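# Jog three pendant axes to their home marks

## Task

Using the teach pendant, drive each of its three axes until it sits at its home mark. Throughout, the left hand's middle_pip goal is capped at +92.4 degrees: any larger goal is treated as +92.4, and hand_goal reports that value.

## Robot and tools

Robot: two UR-type arms, left_arm and right_arm, each ending in a 16-motor four-digit hand. The right arm has a right hand and the left arm a mirrored left hand. Each hand has index, middle and ring fingers plus a thumb, a wrist camera and a rigid mast beside the wrist that can bump things. Cameras: cam_head_left, cam_head_right, cam_high, cam_low, cam_left_wrist, cam_right_wrist, each 896x504.

Frames: each arm reports its hand point (position in metres, quaternion wxyz, velocities) in its own base frame. Fixed cameras and the table use the scene frame: origin at table height midway between the bases, +z up, +x out over the table, left_arm on +y. Hand point axes: +z runs along straight fingers toward the tips, +y points out of the palm face, +x points away from the thumb on the right hand and toward it on the left hand.

The 48-number row, used by both execute_actions and move. One flat list covers both arms, in this order:
- 6 left-arm pose numbers: dx, dy, dz, rx, ry, rz.
- 16 left-hand motor numbers: index_mcp, index_abd, index_pip, index_dip, thumb_cmc, thumb_axl, thumb_mcp, thumb_ipl, middle_mcp, middle_abd, middle_pip, middle_dip, ring_mcp, ring_abd, ring_pip, ring_dip.
- left current_limit, then left speed.
- The same 24 numbers again for the right arm.
Every value lies in [-1, 1].

Pose numbers are offsets, not poses. They count from the arm's current Hand target, along that arm's base axes. 1.0 equals 0.6 m of travel or 180 degrees of turn, and rx, ry, rz form one rotation vector turning about the Hand target's position. Six zeros re-command the current Hand target, so an arm you do not want to move gets zeros. Sending the same offset again moves the arm further.

Hand numbers are absolute goals. Each maps linearly between that hinge's two stops, and toward -1 generally bends or curls. The straight values are +0.75 for _mcp, 0 for _abd, +0.58 for _pip and +0.70 for _dip. For the thumb they are +0.71 for cmc, +0.68 for axl, +0.23 for mcp and +0.17 for ipl. A 0 here is a real goal, not 'keep as is'. To hold a hand unchanged, echo its hand_goal, hand_current_limit and hand_speed.

Shortcut grasp form: put a, b, c, d in the first four hand slots and exactly 0 in the other twelve. All four at 0 gives an open hand.
- a curls index and middle.
- b bends the knuckles.
- c swings the thumb across the palm.
- d curls the ring finger.

current_limit maps -1..+1 to 0..550 mA and also caps finger speed. speed maps to (speed+1)/2 of 8.5 rad/s. Both start at +0.4 and -0.6.

execute_actions(actions, cameras): actions is a list of actions. Each action holds up to 15 rows, one row per 1/30 s step; a short table repeats its last row until 15 steps are done. Every row of one action is measured from that action's starting Hand target. Images come back only with an empty list or when cameras names them.

move(target, speed, blend, stop_force, zero, blocking, cameras): sends each hand point in a straight line to the row's offset. target can also be a list of up to 15 rows, all measured from the same starting Hand targets.
- speed: m/s, 0.002 to 3.6, default 0.25; turning is limited to twice that in rad/s.
- blend: corner rounding in metres.
- stop_force: 3 to 120 N. The path ends when the wrist sensor feels that much push against the motion. Only use it for translation-only approaches. Leave it out when backing off something.
- zero: whether to re-zero the sensor before the move.
- blocking=false: returns after 0.5 s; not allowed together with stop_force.
Moves last between 0.5 s and 10 s. The result ends with a 'move:' line giving the outcome (done, off_target, moving, held, fault) and any limits that acted (paced, held).

Other tools:
- wait(seconds 0..10) lets time pass.
- stop brakes a running move.
- zoom_image(camera, region [x0,y0,x1,y1], at most 504 square) enlarges part of the newest image.
- zero_wrist_force(arm) re-zeros that arm's wrist sensor.
- read_manual gives licence text only.
- finished_scene ends the scene for good.

Results report:
- Hand target: the last commanded pose after clipping, which is the reference for the next offsets.
- end_effector pose and velocities.
- Joint positions and torques.
- Wrist force and torque, plus the peak since the previous reading.
- For each motor: hand_goal, hand_measured, hand_current_ma, and hand_state (moving, goal, blocked, overload).
A hand point can stop short of its target. If so, send the remaining gap as an offset.

The controller limits each step's orientation change to 32 degrees from the measured orientation. A clearance check holds back commands that bring the arms close together, and a held step shows up as 'held'.

Hazards and faults:
- Any joint at its load limit, or about 150 N on any part of an arm, stops that arm for 10 s. Limits are 139 N m on the big joints and 26 N m on the wrist joints.
- The arms are stiff: aiming even slightly past a firm contact can cause a fault.
- Press buttons slowly with a small stop_force, then retreat.
- Keep paths clear of an arm's own base, and never let the two arms or hands collide.
- A finger motor above 495 mA for 5 s shuts down for 10 s.
- Hot motors (MOTOR HOT line, 85 °C) trigger a long over-temperature stop.
- After a HAND FAULT line, the remaining motion calls in that reply are skipped.
- Nothing may fall off the table. Strikes, slams and hard pushes lower the result, and any arm stop costs time.

Each tool is called as name([rows], argument=value, ...), one row to a line, values as JSON.

## Session

I'll start by looking at the scene.

execute_actions(actions=[])

Scene clock: 0.00 s.
left_arm: end_effector_position=(+0.5377, -0.1855, +0.2968) hand_goal=(+0.754, +0.000, +0.576, +0.696, +0.714, +0.678, +0.226, +0.168, +0.754, +0.000, +0.576, +0.696, +0.754, +0.000, +0.576, +0.696) hand_measured=(+0.754, +0.000, +0.576, +0.696, +0.714, +0.678, +0.226, +0.168, +0.754, +0.000, +0.576, +0.696, +0.754, +0.000, +0.576, +0.696) hand_current_ma=(+0, +0, +0, +0, +0, +0, +0, +0, +0, +0, +0, +0, +0, +0, +0, +0) hand_state=(goal, goal, goal, goal, goal, goal, goal, goal, goal, goal, goal, goal, goal, goal, goal, goal) hand_current_limit=0.40 hand_speed=-0.60 end_effector_quat_wxyz=(+0.382, +0.096, +0.866, -0.309) | right_arm: end_effector_position=(+0.9932, +0.0967, +0.1508) hand_goal=(+0.754, +0.000, +0.576, +0.696, +0.714, +0.678, +0.226, +0.168, +0.754, +0.000, +0.576, +0.696, +0.754, +0.000, +0.576, +0.696) hand_measured=(+0.754, +0.000, +0.576, +0.696, +0.714, +0.678, +0.226, +0.168, +0.754, +0.000, +0.576, +0.696, +0.754, +0.000, +0.576, +0.696) hand_current_ma=(+0, +0, +0, +0, +0, +0, +0, +0, +0, +0, +0, +0, +0, +0, +0, +0) hand_state=(goal, goal, goal, goal, goal, goal, goal, goal, goal, goal, goal, goal, goal, goal, goal, goal) hand_current_limit=0.40 hand_speed=-0.60 end_effector_quat_wxyz=(+0.367, +0.435, +0.718, +0.401)
Joint positions: left_arm=[3.199 -1.483 -2.16 -0.238 0.874 -1.611] | right_arm=[-0.133 -0.38 1.054 -3.36 -1.193 -0.375]
Joint velocities: within noise
Joint torques (N m): no reading
Wrist force (N): no reading
Wrist torque (N m): no reading
Wrist force, peak (N): no reading
Hand target: left_arm +0.5377, -0.1855, +0.2968; +0.382, +0.096, +0.866, -0.309 | right_arm +0.9932, +0.0967, +0.1508; +0.367, +0.435, +0.718, +0.401

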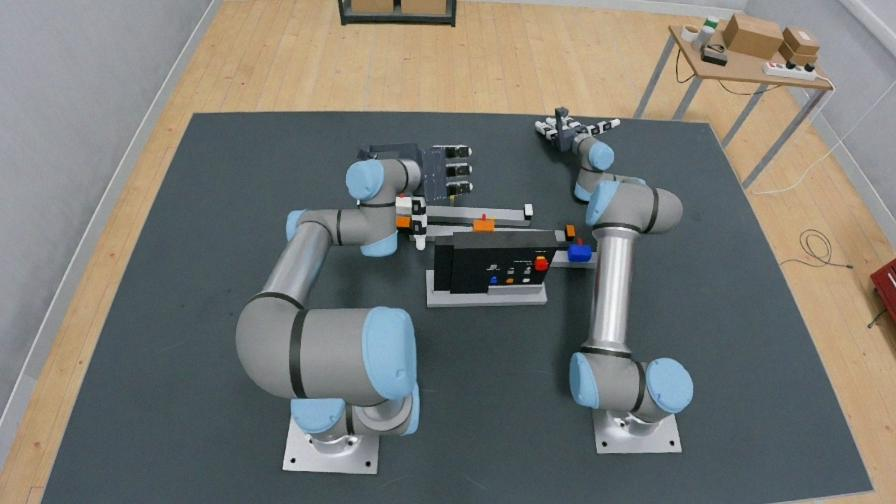

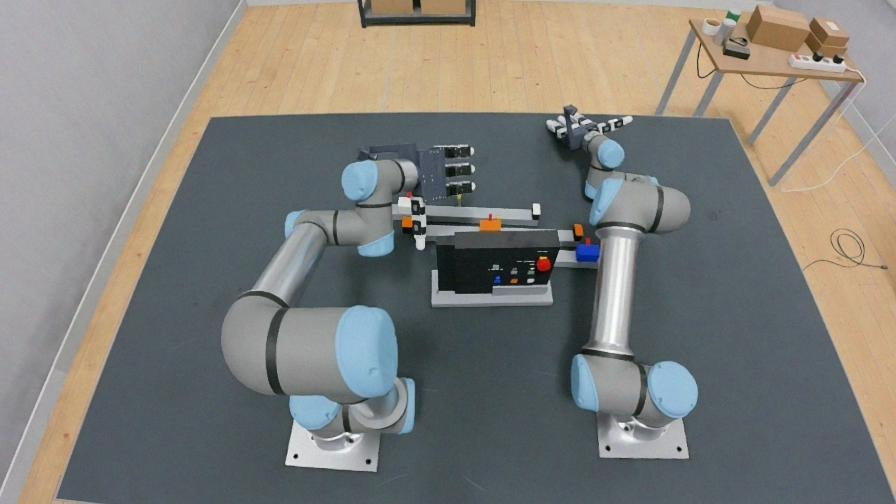

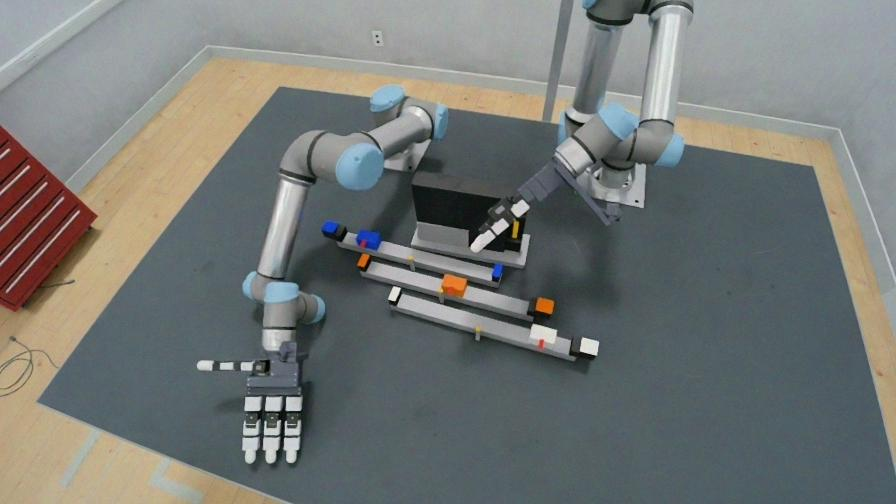

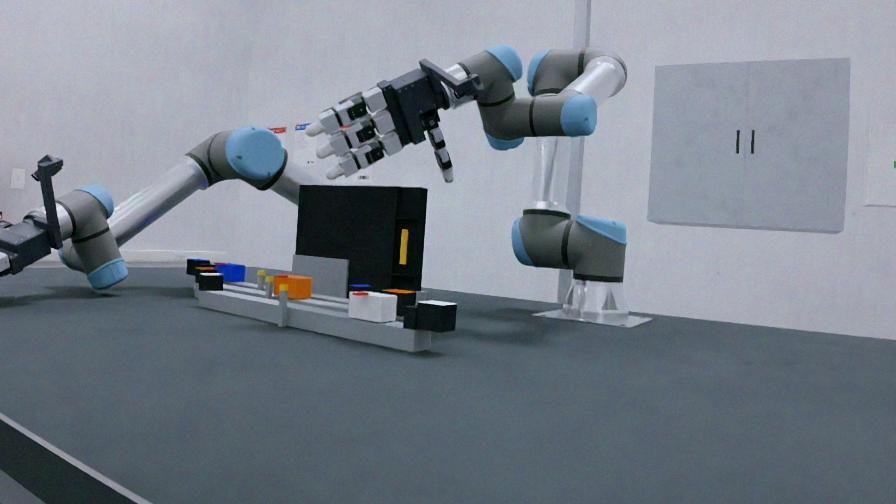

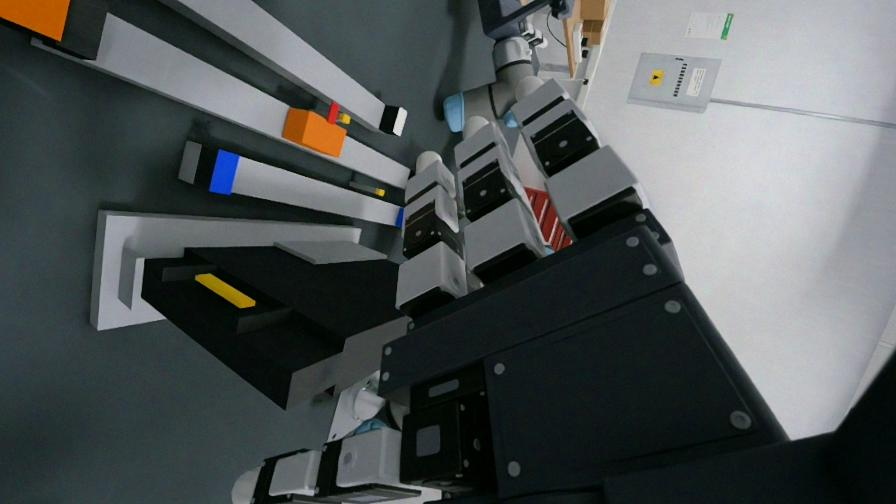

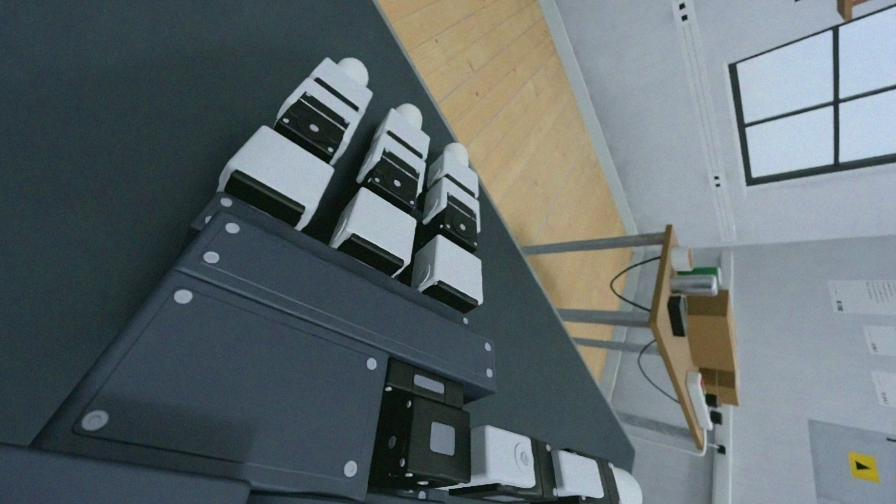

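zoom_image(camera="cam_head_left", region=[380, 180, 620, 320])

zoom_image(camera="cam_head_right", region=[420, 220, 580, 310])

zoom_image(camera="cam_high", region=[300, 150, 620, 370])

zoom_image(camera="cam_low", region=[170, 170, 480, 370])

Scaled by 2.100 from the camera's 896x504 image, which has a finer 1280x720 frame.

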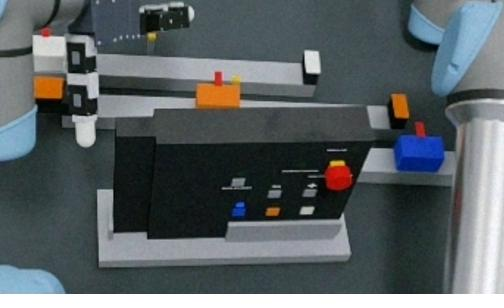

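Scaled by 3.150 from the camera's 896x504 image, which has a finer 1280x720 frame.

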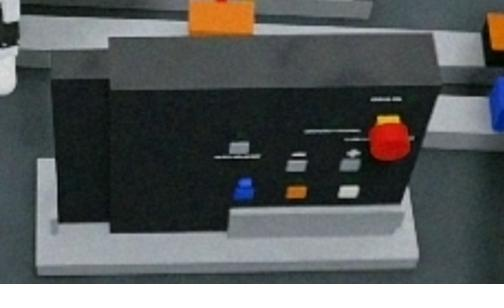

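Scaled by 1.575 from the camera's 896x504 image, which has a finer 1280x720 frame.

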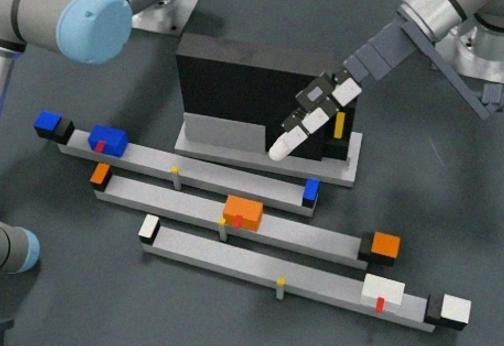

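Scaled by 1.626 from the camera's 896x504 image, which has a finer 1280x720 frame.

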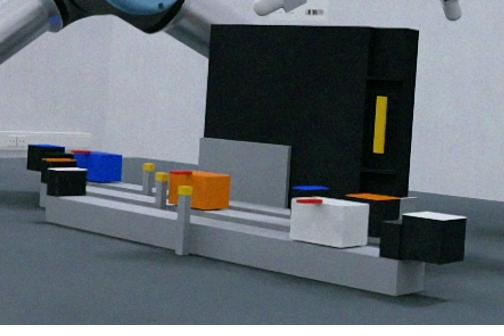

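zoom_image(camera="cam_left_wrist", region=[80, 180, 440, 420])

zoom_image(camera="cam_low", region=[270, 170, 440, 300])

zoom_image(camera="cam_head_right", region=[430, 230, 610, 310])

zoom_image(camera="cam_head_left", region=[480, 235, 600, 305])

Scaled by 1.400 from the camera's 896x504 image, which has a finer 1280x720 frame.

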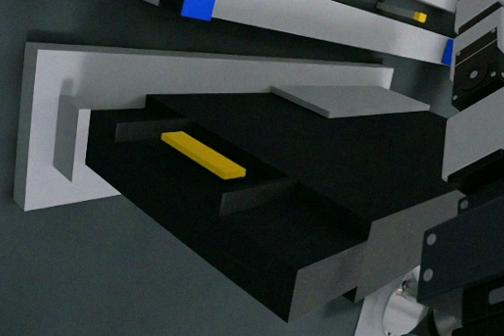

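Scaled by 2.965 from the camera's 896x504 image, which has a finer 1280x720 frame.

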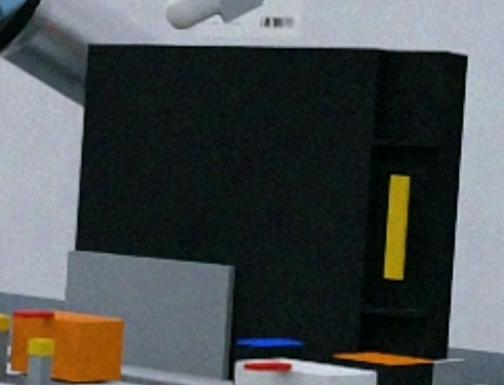

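Scaled by 2.800 from the camera's 896x504 image, which has a finer 1280x720 frame.

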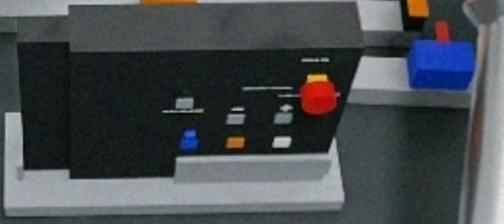

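Scaled by 4.200 from the camera's 896x504 image, which has a finer 1280x720 frame.

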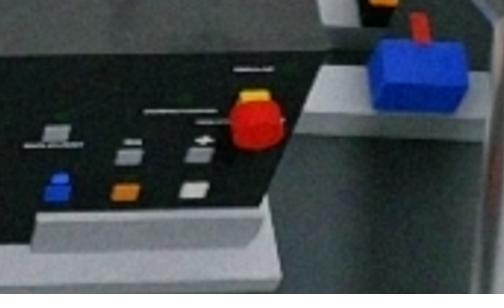

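zoom_image(camera="cam_left_wrist", region=[130, 240, 310, 345])

zoom_image(camera="cam_low", region=[290, 180, 440, 290])

zoom_image(camera="cam_high", region=[400, 160, 540, 280])

Scaled by 2.800 from the camera's 896x504 image, which has a finer 1280x720 frame.

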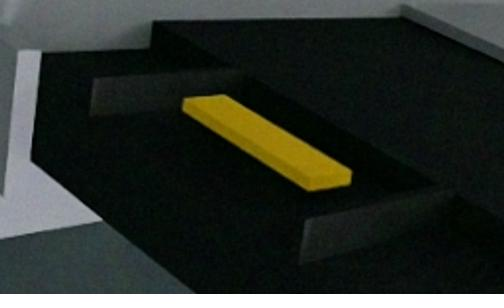

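Scaled by 3.360 from the camera's 896x504 image, which has a finer 1280x720 frame.

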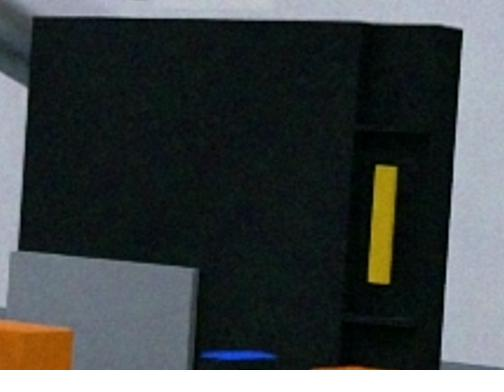

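Scaled by 3.600 from the camera's 896x504 image, which has a finer 1280x720 frame.

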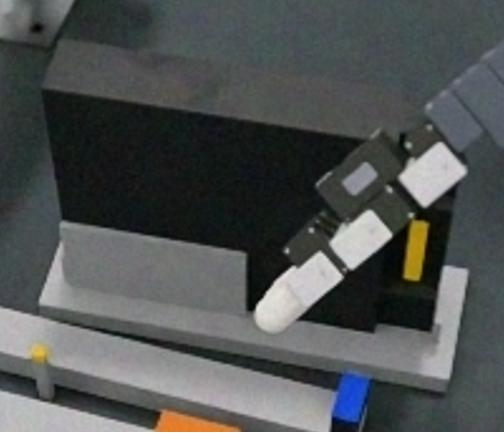

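move([
  [-0.1207,0.2555,0.2053,0,0,0, 0,0,0,0,0,0,0,0,0,0,0,0,0,0,0,0, 0.4,-0.6, -0.264,-0.0082,0.3487,0,0,0, 0,0,0,0,0,0,0,0,0,0,0,0,0,0,0,0, 0.4,-0.6],
  [-0.287,0.2502,0.1387,-0.5565,0.3202,0.3344, 0,0,0,0,0,0,0,0,0,0,0,0,0,0,0,0, 0.4,-0.6, -0.8587,0.2327,0.4487,0,0,0, 0,0,0,0,0,0,0,0,0,0,0,0,0,0,0,0, 0.4,-0.6],
], speed=0.35, blend=[0.03, 0], cameras=["cam_head_left","cam_high","cam_low","cam_left_wrist"])

Scene clock: 46.67 s.
left_arm: end_effector_position=(+0.3655, -0.0354, +0.3801) hand_goal=(+0.750, +0.000, +0.580, +0.700, +0.710, +0.680, +0.230, +0.170, +0.750, +0.000, +0.580, +0.700, +0.750, +0.000, +0.580, +0.700) hand_measured=(+0.744, +0.000, +0.576, +0.698, +0.704, +0.678, +0.226, +0.168, +0.742, -0.002, +0.576, +0.698, +0.742, +0.000, +0.576, +0.696) hand_current_ma=(-9, +0, -3, -2, -7, -2, -5, -3, -11, +0, -3, -2, -9, +0, -3, -3) hand_state=(goal, goal, goal, goal, goal, goal, goal, goal, goal, goal, goal, goal, goal, goal, goal, goal) hand_current_limit=0.40 hand_speed=-0.60 end_effector_quat_wxyz=(-0.010, +0.713, -0.342, +0.612) | right_arm: end_effector_position=(+0.4780, +0.2363, +0.4200) hand_goal=(+0.750, +0.000, +0.580, +0.700, +0.710, +0.680, +0.230, +0.170, +0.750, +0.000, +0.580, +0.700, +0.750, +0.000, +0.580, +0.700) hand_measured=(+0.760, +0.000, +0.580, +0.698, +0.720, +0.678, +0.226, +0.168, +0.760, +0.000, +0.580, +0.698, +0.760, +0.000, +0.580, +0.698) hand_current_ma=(+19, +0, +0, -2, +16, -3, -7, -4, +16, +0, +0, -2, +18, +0, +0, -2) hand_state=(goal, goal, goal, goal, goal, goal, goal, goal, goal, goal, goal, goal, goal, goal, goal, goal) hand_current_limit=0.40 hand_speed=-0.60 end_effector_quat_wxyz=(+0.367, +0.435, +0.718, +0.401)
Joint positions: left_arm=[4.302 -0.829 -2.346 -1.618 0.255 -2.596] | right_arm=[0.157 -1.785 2.427 -3.359 -1.455 -0.248]
Joint torques (N m): left_arm=[10.77 2.93 18.19 0.51 1.18 1.34] | right_arm=[6.68 -23.85 -13.66 -1.23 -1.11 1.54]
Wrist force (N): left_arm=[2.9 0.9 -0.2] | right_arm=[0.3 0.2 -0.1]
Wrist torque (N m): left_arm=[0.23 0.16 0.12] | right_arm=[0.06 -0.10 -0.05]
Wrist force, peak (N): left_arm=[3.0 1.0 -0.1] | right_arm=[0.3 1.2 -1.1]
Hand target: left_arm +0.3655, -0.0354, +0.3801; -0.010, +0.713, -0.342, +0.612 | right_arm +0.4780, +0.2363, +0.4200; +0.367, +0.435, +0.718, +0.401
Off the commanded pose: left_arm 0.000 m, 0 deg | right_arm 0.000 m, 0 deg.
move: done
Images, in order (width x height): cam_head_left 896x504, cam_high 896x504, cam_low 896x504, cam_left_wrist 896x504.

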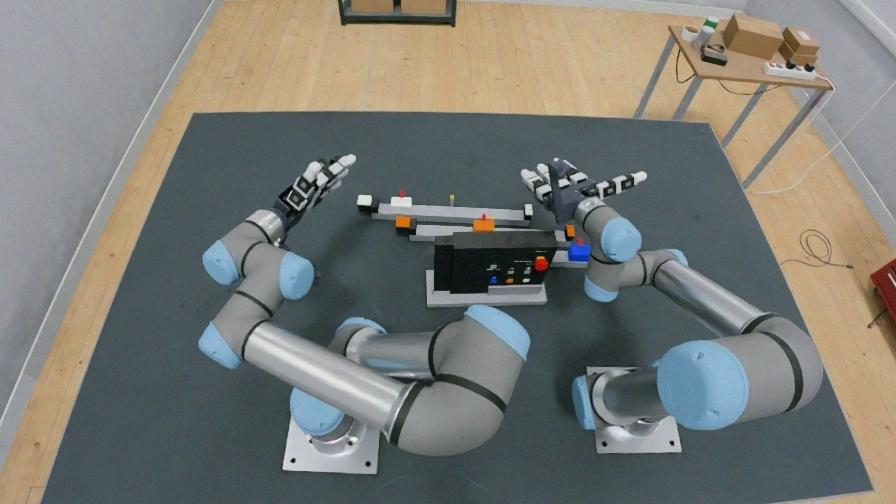

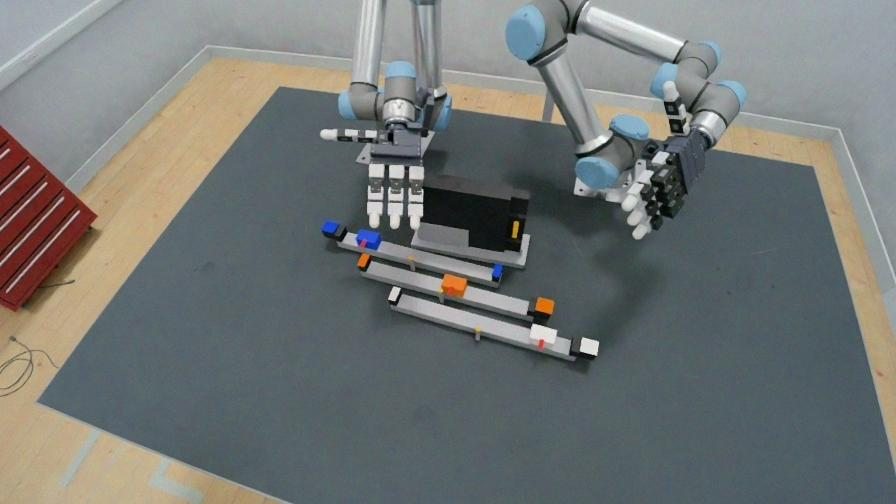

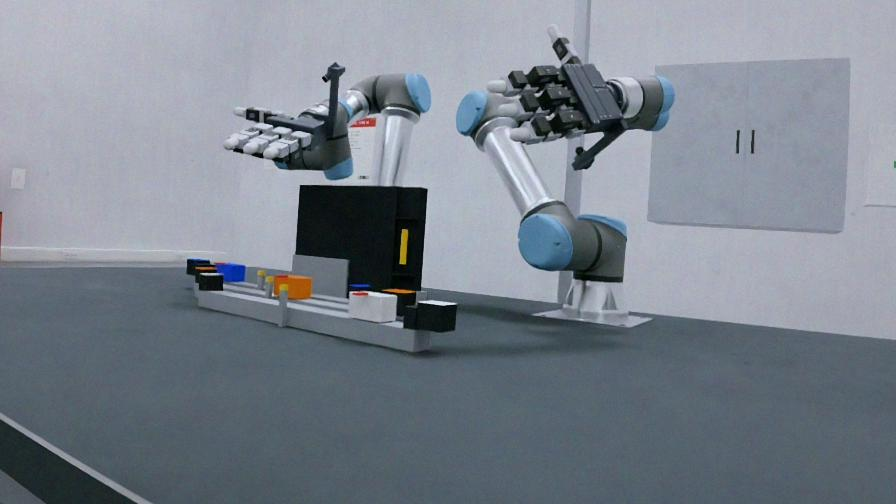

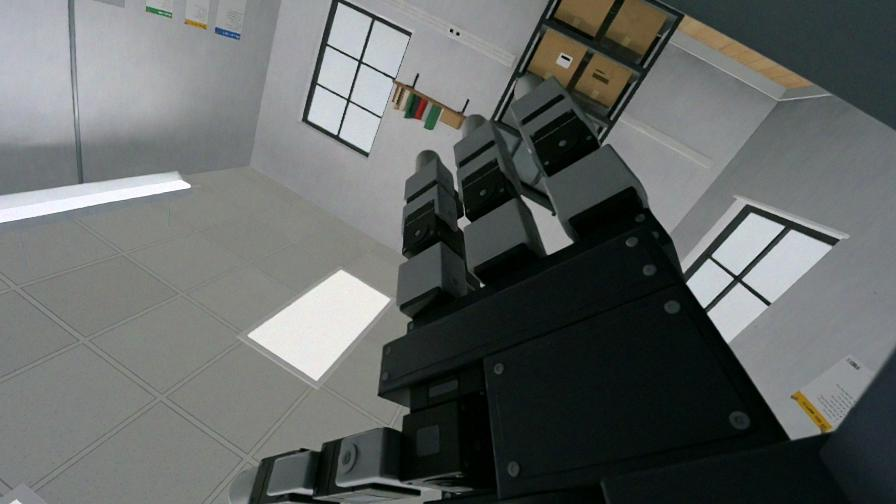

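zoom_image(camera="cam_high", region=[400, 165, 540, 275])

zoom_image(camera="cam_head_left", region=[415, 220, 575, 315])

zoom_image(camera="cam_low", region=[280, 175, 440, 300])

Scaled by 3.600 from the camera's 896x504 image, which has a finer 1280x720 frame.

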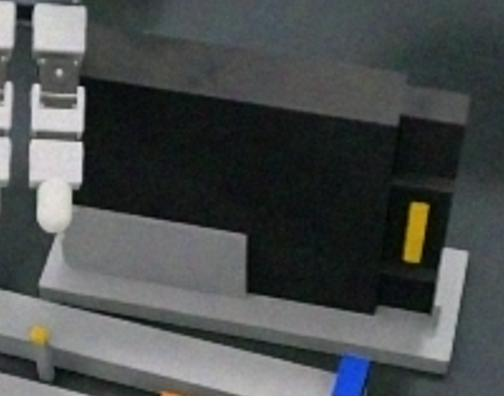

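Scaled by 3.150 from the camera's 896x504 image, which has a finer 1280x720 frame.

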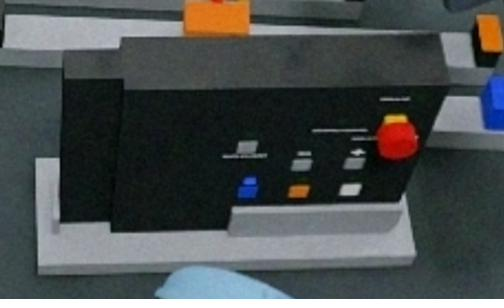

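Scaled by 3.150 from the camera's 896x504 image, which has a finer 1280x720 frame.

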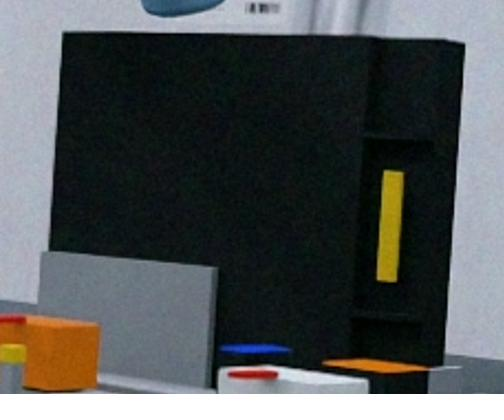

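move([
  [0.1667,0.0053,-0.1333,0,0,0, 0,0,0,0,0,0,0,0,0,0,0,0,0,0,0,0, 0.4,-0.6, -0.3417,0.1852,0,0,0,0, 0,0,0,0,0,0,0,0,0,0,0,0,0,0,0,0, 0.4,-0.6],
  [0.1667,0.0053,-0.1333,0,0,0, 0,0,0,0,0,0,0,0,0,0,0,0,0,0,0,0, 0.4,-0.6, -0.5242,0.1603,-0.0333,0,0,0, 0,0,0,0,0,0,0,0,0,0,0,0,0,0,0,0, 0.4,-0.6],
  [0.1667,0.0053,-0.1333,0,0,0, 0,0,0,0,0,0,0,0,0,0,0,0,0,0,0,0, 0.4,-0.6, -0.494,0.1575,-0.3367,0,0,0, 0,0,0,0,0,0,0,0,0,0,0,0,0,0,0,0, 0.4,-0.6],
], speed=0.25, blend=[0.03, 0.03, 0], cameras=["cam_head_left","cam_high","cam_right_wrist"])

Scene clock: 52.70 s.
left_arm: end_effector_position=(+0.4655, -0.0322, +0.3001) hand_goal=(+0.750, +0.000, +0.580, +0.700, +0.710, +0.680, +0.230, +0.170, +0.750, +0.000, +0.580, +0.700, +0.750, +0.000, +0.580, +0.700) hand_measured=(+0.744, -0.002, +0.576, +0.698, +0.704, +0.678, +0.226, +0.168, +0.742, -0.002, +0.576, +0.698, +0.742, -0.002, +0.576, +0.696) hand_current_ma=(-9, +0, -3, -2, -7, -2, -4, -2, -11, -1, -3, -2, -9, -1, -3, -3) hand_state=(goal, goal, goal, goal, goal, goal, goal, goal, goal, goal, goal, goal, goal, goal, goal, goal) hand_current_limit=0.40 hand_speed=-0.60 end_effector_quat_wxyz=(-0.010, +0.713, -0.342, +0.612) | right_arm: end_effector_position=(+0.1816, +0.3308, +0.2180) hand_goal=(+0.750, +0.000, +0.580, +0.700, +0.710, +0.680, +0.230, +0.170, +0.750, +0.000, +0.580, +0.700, +0.750, +0.000, +0.580, +0.700) hand_measured=(+0.760, +0.000, +0.580, +0.698, +0.720, +0.678, +0.226, +0.168, +0.760, +0.000, +0.580, +0.698, +0.760, +0.000, +0.580, +0.698) hand_current_ma=(+19, +0, +0, -2, +16, -3, -7, -4, +16, +0, +0, -2, +18, +0, +0, -2) hand_state=(goal, goal, goal, goal, goal, goal, goal, goal, goal, goal, goal, goal, goal, goal, goal, goal) hand_current_limit=0.40 hand_speed=-0.60 end_effector_quat_wxyz=(+0.367, +0.435, +0.718, +0.401)
Joint positions: left_arm=[3.977 -1.507 -2.456 0.106 0.393 -3.574] | right_arm=[1.266 -1.128 2.715 -4.048 -2.433 0.354]
Joint torques (N m): left_arm=[9.38 4.53 11.44 4.07 1.85 -1.24] | right_arm=[-7.07 -9.44 -9.38 -4.06 0.54 -1.24]
Wrist force (N): left_arm=[2.9 0.9 0.3] | right_arm=[0.3 -0.1 0.1]
Wrist torque (N m): left_arm=[0.22 0.16 0.12] | right_arm=[0.00 -0.10 0.07]
Wrist force, peak (N): left_arm=[3.7 0.9 -0.4] | right_arm=[1.1 0.5 -1.2]
Hand target: left_arm +0.4655, -0.0322, +0.3001; -0.010, +0.713, -0.342, +0.612 | right_arm +0.1816, +0.3308, +0.2180; +0.367, +0.435, +0.718, +0.401
Off the commanded pose: left_arm 0.000 m, 0 deg | right_arm 0.000 m, 0 deg.
move: done
Images, in order (width x height): cam_head_left 896x504, cam_high 896x504, cam_right_wrist 896x504.

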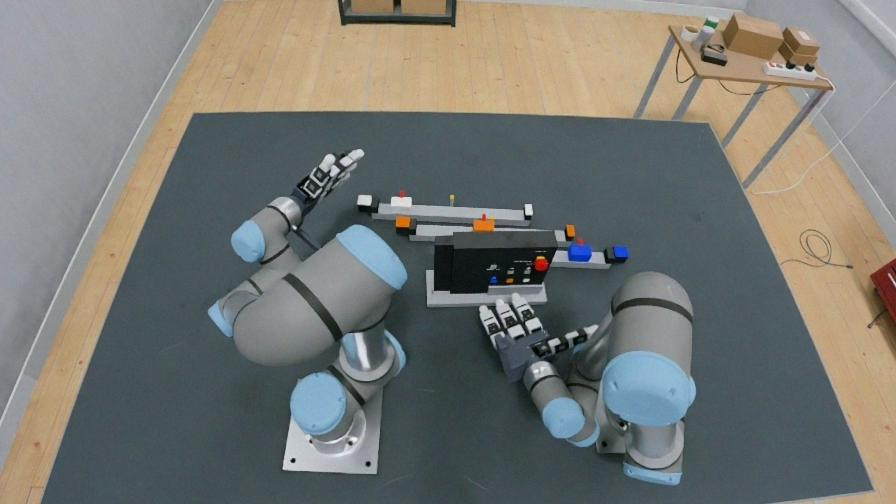

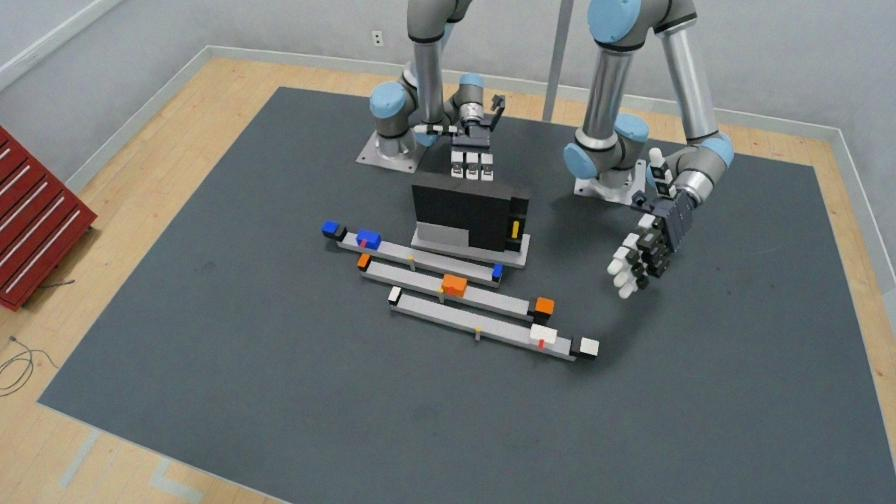

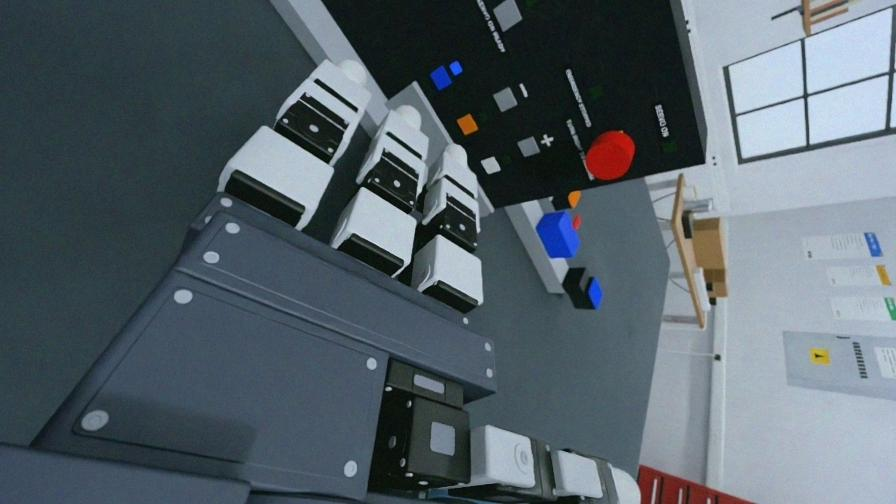

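Excellent view of the panel. Zooming.

zoom_image(camera="cam_right_wrist", region=[400, 0, 560, 90])

zoom_image(camera="cam_right_wrist", region=[540, 50, 720, 200])

zoom_image(camera="cam_right_wrist", region=[420, 50, 560, 190])

Scaled by 3.150 from the camera's 896x504 image, which has a finer 1280x720 frame.

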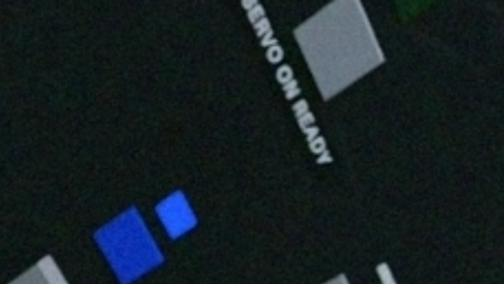

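Scaled by 2.800 from the camera's 896x504 image, which has a finer 1280x720 frame.

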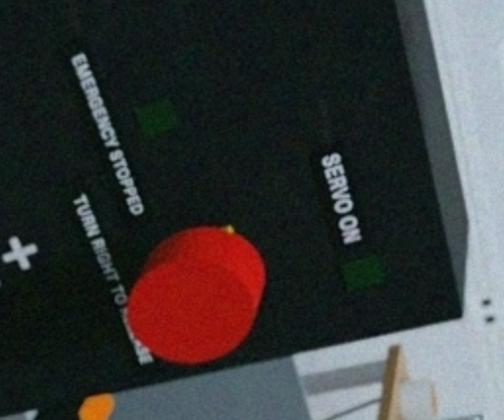

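Scaled by 3.600 from the camera's 896x504 image, which has a finer 1280x720 frame.

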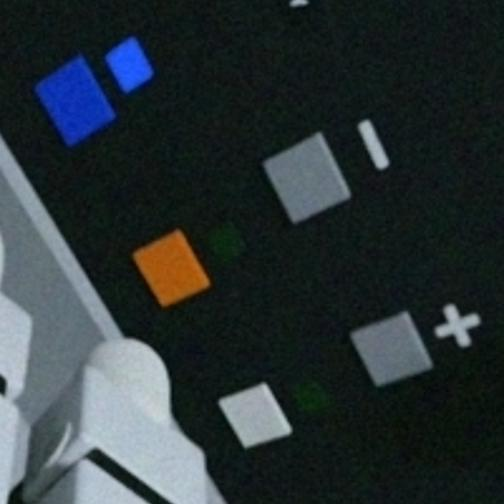

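move(target=[0,0,0,0,0,0, 0,0,0,0,0,0,0,0,0,0,0,0,0,0,0,0, 0.4,-0.6, -0.05,0.0738,0.05,0,0,0, 0.479,0.001,0.58,0.70,0.71,0.68,0.23,0.17,0.98,0.001,-0.95,-0.95,0.98,0.001,-0.95,-0.95, 0.4,-0.6], speed=0.15, cameras=["cam_right_wrist","cam_head_left"])

Scene clock: 62.90 s.
left_arm: end_effector_position=(+0.4655, -0.0322, +0.3001) hand_goal=(+0.750, +0.000, +0.580, +0.700, +0.710, +0.680, +0.230, +0.170, +0.750, +0.000, +0.580, +0.700, +0.750, +0.000, +0.580, +0.700) hand_measured=(+0.744, -0.002, +0.576, +0.698, +0.704, +0.678, +0.226, +0.168, +0.742, -0.002, +0.576, +0.698, +0.742, -0.002, +0.576, +0.696) hand_current_ma=(-9, +0, -3, -2, -7, -2, -4, -2, -11, -1, -3, -2, -9, -1, -3, -3) hand_state=(goal, goal, goal, goal, goal, goal, goal, goal, goal, goal, goal, goal, goal, goal, goal, goal) hand_current_limit=0.40 hand_speed=-0.60 end_effector_quat_wxyz=(-0.010, +0.713, -0.342, +0.612) | right_arm: end_effector_position=(+0.1660, +0.3528, +0.2348) hand_goal=(+0.480, +0.002, +0.580, +0.700, +0.710, +0.680, +0.230, +0.170, +0.980, +0.002, -0.950, -0.950, +0.980, +0.002, -0.950, -0.950) hand_measured=(+0.498, +0.000, +0.580, +0.698, +0.720, +0.678, +0.226, +0.168, +0.980, +0.000, -0.894, -0.792, +0.980, +0.000, -0.896, -0.788) hand_current_ma=(+41, -2, +0, -2, +16, -3, -7, -4, +1, -2, +160, +385, +0, -2, +154, +385) hand_state=(goal, goal, goal, goal, goal, goal, goal, goal, goal, goal, blocked, blocked, goal, goal, blocked, blocked) hand_current_limit=0.40 hand_speed=-0.60 end_effector_quat_wxyz=(+0.367, +0.432, +0.716, +0.407)
Joint positions: left_arm=[3.977 -1.507 -2.456 0.106 0.393 -3.574] | right_arm=[1.345 -1.208 2.656 -3.872 -2.492 0.417]
Joint torques (N m): left_arm=[10.34 4.78 10.96 3.99 1.76 -1.19] | right_arm=[-6.61 -8.91 0.75 -4.04 0.29 -1.28]
Wrist force (N): left_arm=[3.2 0.8 0.1] | right_arm=[0.6 0.5 -0.1]
Wrist torque (N m): left_arm=[0.20 0.12 0.15] | right_arm=[0.02 -0.16 0.19]
Wrist force, peak (N): left_arm=[3.3 1.0 0.0] | right_arm=[3.2 5.3 -3.0]
Hand target: left_arm +0.4655, -0.0322, +0.3001; -0.010, +0.713, -0.342, +0.612 | right_arm +0.1660, +0.3528, +0.2348; +0.367, +0.432, +0.716, +0.407 (not the last commanded pose)
Off the commanded pose: left_arm 0.000 m, 0 deg | right_arm 0.030 m, 1 deg.
move: held (right_arm; a check stopped the path); limits=held
pose unreachable (right arm): on one or more control steps of this call, first in action 0 (counted from 0), this arm could not follow its commanded pose, so it was not sent that pose on those steps. It may still have moved: this result reports where it is.
cause: moving toward the commanded pose would bring two parts of the arm too close to each other (joints 4 (wrist 1) to 6 (wrist 3) lie between them).
Images, in order (width x height): cam_head_left 896x504, cam_right_wrist 896x504.

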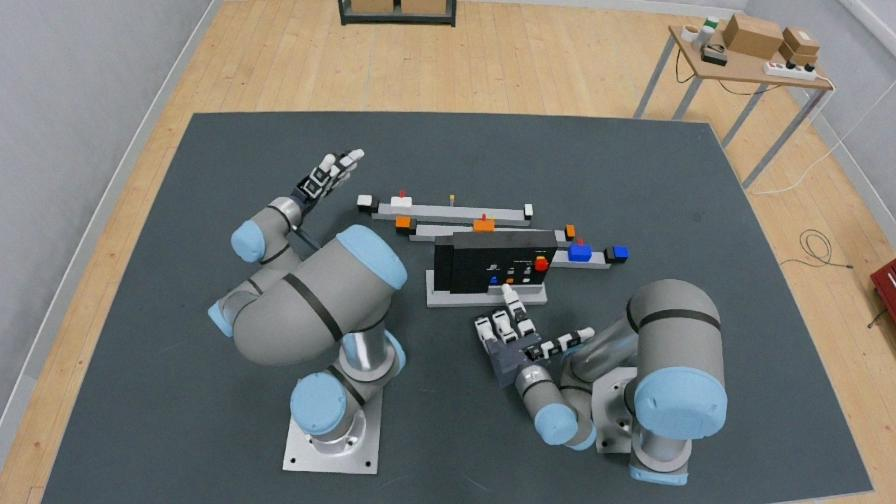

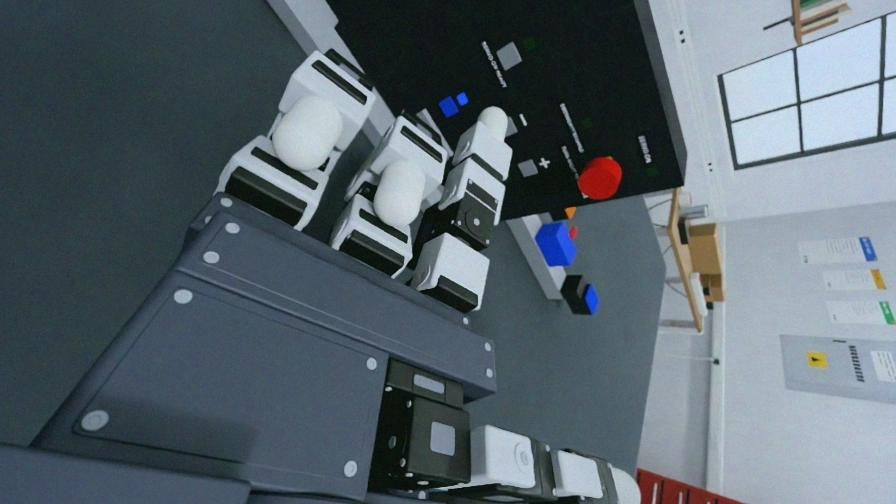

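move(target=[0,0,0,0,0,0, 0,0,0,0,0,0,0,0,0,0,0,0,0,0,0,0, 0.4,-0.6, 0.0093,0.0428,-0.0113,-0.0392,0.1021,-0.0198, 0.205,0.001,0.58,0.70,0.71,0.68,0.23,0.17,0.90,0.001,-0.85,-0.72,0.90,0.001,-0.85,-0.72, 0.4,-0.6], speed=0.15, cameras=["cam_right_wrist","cam_head_left"])

Scene clock: 67.43 s.
left_arm: end_effector_position=(+0.4655, -0.0322, +0.3001) hand_goal=(+0.750, +0.000, +0.580, +0.700, +0.710, +0.680, +0.230, +0.170, +0.750, +0.000, +0.580, +0.700, +0.750, +0.000, +0.580, +0.700) hand_measured=(+0.744, -0.002, +0.576, +0.698, +0.704, +0.678, +0.226, +0.168, +0.742, -0.002, +0.576, +0.698, +0.742, -0.002, +0.576, +0.696) hand_current_ma=(-9, +0, -3, -2, -7, -2, -4, -2, -11, -1, -3, -2, -9, -1, -3, -3) hand_state=(goal, goal, goal, goal, goal, goal, goal, goal, goal, goal, goal, goal, goal, goal, goal, goal) hand_current_limit=0.40 hand_speed=-0.60 end_effector_quat_wxyz=(-0.010, +0.713, -0.342, +0.612) | right_arm: end_effector_position=(+0.1661, +0.3533, +0.2347) hand_goal=(+0.206, +0.002, +0.580, +0.700, +0.710, +0.680, +0.230, +0.170, +0.900, +0.002, -0.850, -0.720, +0.900, +0.002, -0.850, -0.720) hand_measured=(+0.230, +0.000, +0.580, +0.698, +0.720, +0.678, +0.226, +0.168, +0.912, +0.000, -0.850, -0.722, +0.914, +0.000, -0.850, -0.722) hand_current_ma=(+57, -2, +0, -2, +16, -3, -7, -4, +24, -2, +0, -3, +28, -2, +0, -3) hand_state=(blocked, goal, goal, goal, goal, goal, goal, goal, goal, goal, goal, goal, goal, goal, goal, goal) hand_current_limit=0.40 hand_speed=-0.60 end_effector_quat_wxyz=(+0.366, +0.433, +0.717, +0.405)
Joint positions: left_arm=[3.977 -1.507 -2.456 0.106 0.393 -3.574] | right_arm=[1.345 -1.219 2.656 -3.851 -2.489 0.425]
Joint torques (N m): left_arm=[9.49 4.06 11.3 4.07 1.74 -1.07] | right_arm=[-3.36 -8.58 1.26 -4.14 -2.21 -1.38]
Wrist force (N): left_arm=[3.1 0.9 0.0] | right_arm=[0.6 0.4 -0.1]
Wrist torque (N m): left_arm=[0.24 0.13 0.14] | right_arm=[0.03 -0.16 0.18]
Wrist force, peak (N): left_arm=[3.3 1.0 0.1] | right_arm=[0.5 1.8 -0.8]
Hand target: left_arm +0.4655, -0.0322, +0.3001; -0.010, +0.713, -0.342, +0.612 | right_arm +0.1661, +0.3533, +0.2347; +0.366, +0.433, +0.717, +0.405 (not the last commanded pose)
Off the commanded pose: left_arm 0.000 m, 0 deg | right_arm 0.027 m, 20 deg.
move: held (right_arm; a check stopped the path); limits=held
pose unreachable (right arm): on one or more control steps of this call, first in action 0 (counted from 0), this arm could not follow its commanded pose, so it was not sent that pose on those steps. It may still have moved: this result reports where it is.
cause: moving toward the commanded pose would bring two parts of the arm too close to each other (joints 4 (wrist 1) to 6 (wrist 3) lie between them).
Images, in order (width x height): cam_head_left 896x504, cam_right_wrist 896x504.

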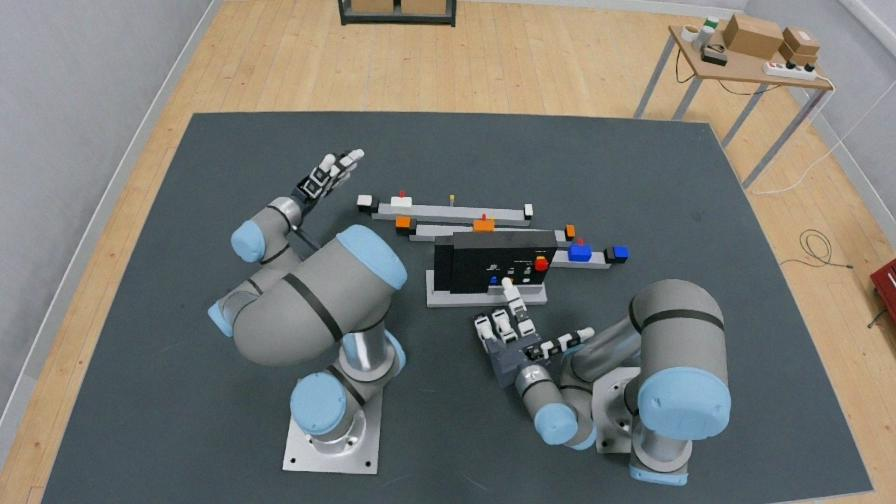

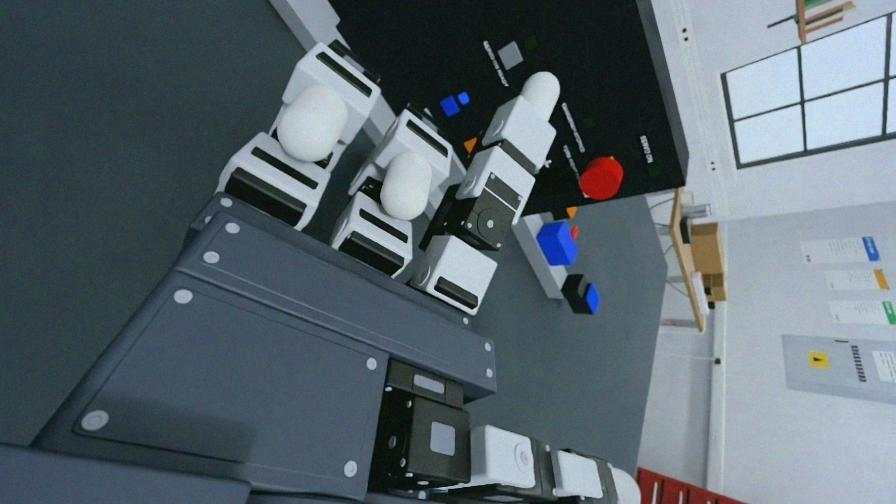

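move([
  [0,0,0,0,0,0, 0,0,0,0,0,0,0,0,0,0,0,0,0,0,0,0, 0.4,-0.6, 0,0,0,0,0,0, 0.205,0.001,0.58,0.70,-0.57,0.68,0.23,0.17,0.90,0.001,-0.85,-0.72,0.90,0.001,-0.85,-0.72, 0.4,-0.6],
  [0,0,0,0,0,0, 0,0,0,0,0,0,0,0,0,0,0,0,0,0,0,0, 0.4,-0.6, 0.0093,0.0428,-0.0113,-0.0392,0.1021,-0.0198, 0.205,0.001,0.58,0.70,-0.57,0.68,0.23,0.17,0.90,0.001,-0.85,-0.72,0.90,0.001,-0.85,-0.72, 0.4,-0.6],
], speed=0.15, cameras=["cam_right_wrist","cam_head_left"])

Scene clock: 71.50 s.
left_arm: end_effector_position=(+0.4655, -0.0322, +0.3001) hand_goal=(+0.750, +0.000, +0.580, +0.700, +0.710, +0.680, +0.230, +0.170, +0.750, +0.000, +0.580, +0.700, +0.750, +0.000, +0.580, +0.700) hand_measured=(+0.744, -0.002, +0.576, +0.698, +0.704, +0.678, +0.226, +0.168, +0.742, -0.002, +0.576, +0.698, +0.742, -0.002, +0.576, +0.696) hand_current_ma=(-9, +0, -3, -2, -7, -2, -4, -2, -11, -1, -3, -2, -9, -1, -3, -3) hand_state=(goal, goal, goal, goal, goal, goal, goal, goal, goal, goal, goal, goal, goal, goal, goal, goal) hand_current_limit=0.40 hand_speed=-0.60 end_effector_quat_wxyz=(-0.010, +0.713, -0.342, +0.612) | right_arm: end_effector_position=(+0.1717, +0.3789, +0.2279) hand_goal=(+0.206, +0.002, +0.580, +0.700, -0.570, +0.680, +0.230, +0.170, +0.900, +0.002, -0.850, -0.720, +0.900, +0.002, -0.850, -0.720) hand_measured=(+0.230, +0.000, +0.580, +0.698, -0.568, +0.678, +0.226, +0.168, +0.912, +0.000, -0.850, -0.722, +0.912, +0.000, -0.850, -0.722) hand_current_ma=(+57, -2, +0, -2, +1, -3, -7, -4, +20, -2, +0, -3, +24, -2, +0, -3) hand_state=(blocked, goal, goal, goal, goal, goal, goal, goal, goal, goal, goal, goal, goal, goal, goal, goal) hand_current_limit=0.40 hand_speed=-0.60 end_effector_quat_wxyz=(+0.285, +0.491, +0.776, +0.275)
Joint positions: left_arm=[3.977 -1.507 -2.456 0.106 0.393 -3.574] | right_arm=[1.318 -1.624 2.524 -2.907 -2.282 0.712]
Joint torques (N m): left_arm=[10.11 3.41 11.52 4.15 1.57 -0.96] | right_arm=[-6.54 -27.41 -22.67 -1.39 0.21 1.39]
Wrist force (N): left_arm=[2.9 0.9 0.3] | right_arm=[0.6 0.7 0.0]
Wrist torque (N m): left_arm=[0.21 0.16 0.13] | right_arm=[0.07 -0.19 -0.02]
Wrist force, peak (N): left_arm=[3.3 0.7 0.2] | right_arm=[1.0 0.9 -0.2]
Hand target: left_arm +0.4655, -0.0322, +0.3001; -0.010, +0.713, -0.342, +0.612 | right_arm +0.1717, +0.3789, +0.2279; +0.285, +0.491, +0.776, +0.275
Off the commanded pose: left_arm 0.000 m, 0 deg | right_arm 0.000 m, 0 deg.
move: done
Images, in order (width x height): cam_head_left 896x504, cam_right_wrist 896x504.

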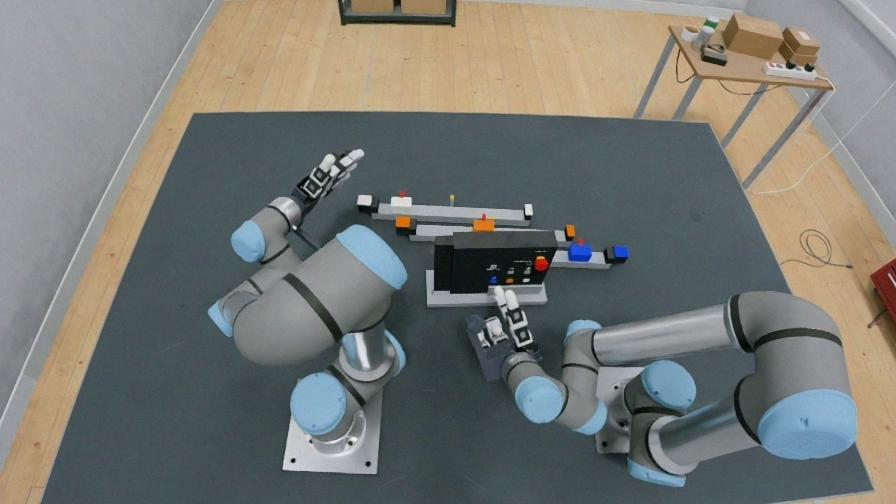

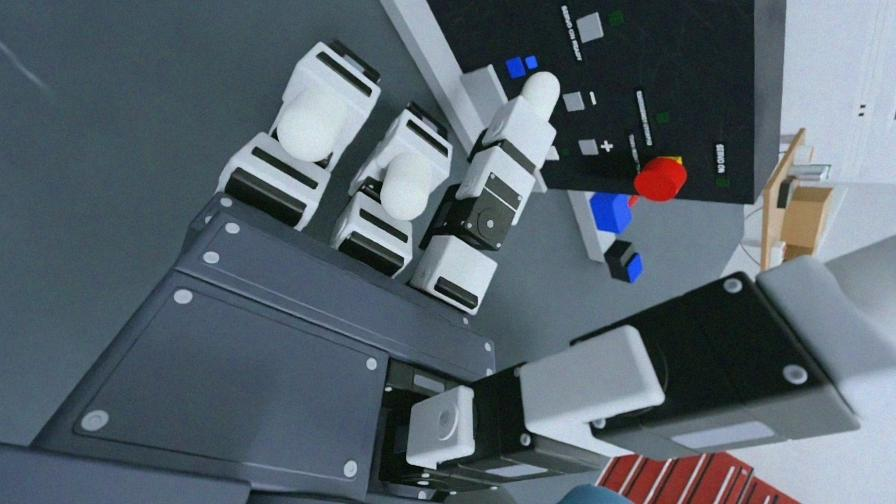

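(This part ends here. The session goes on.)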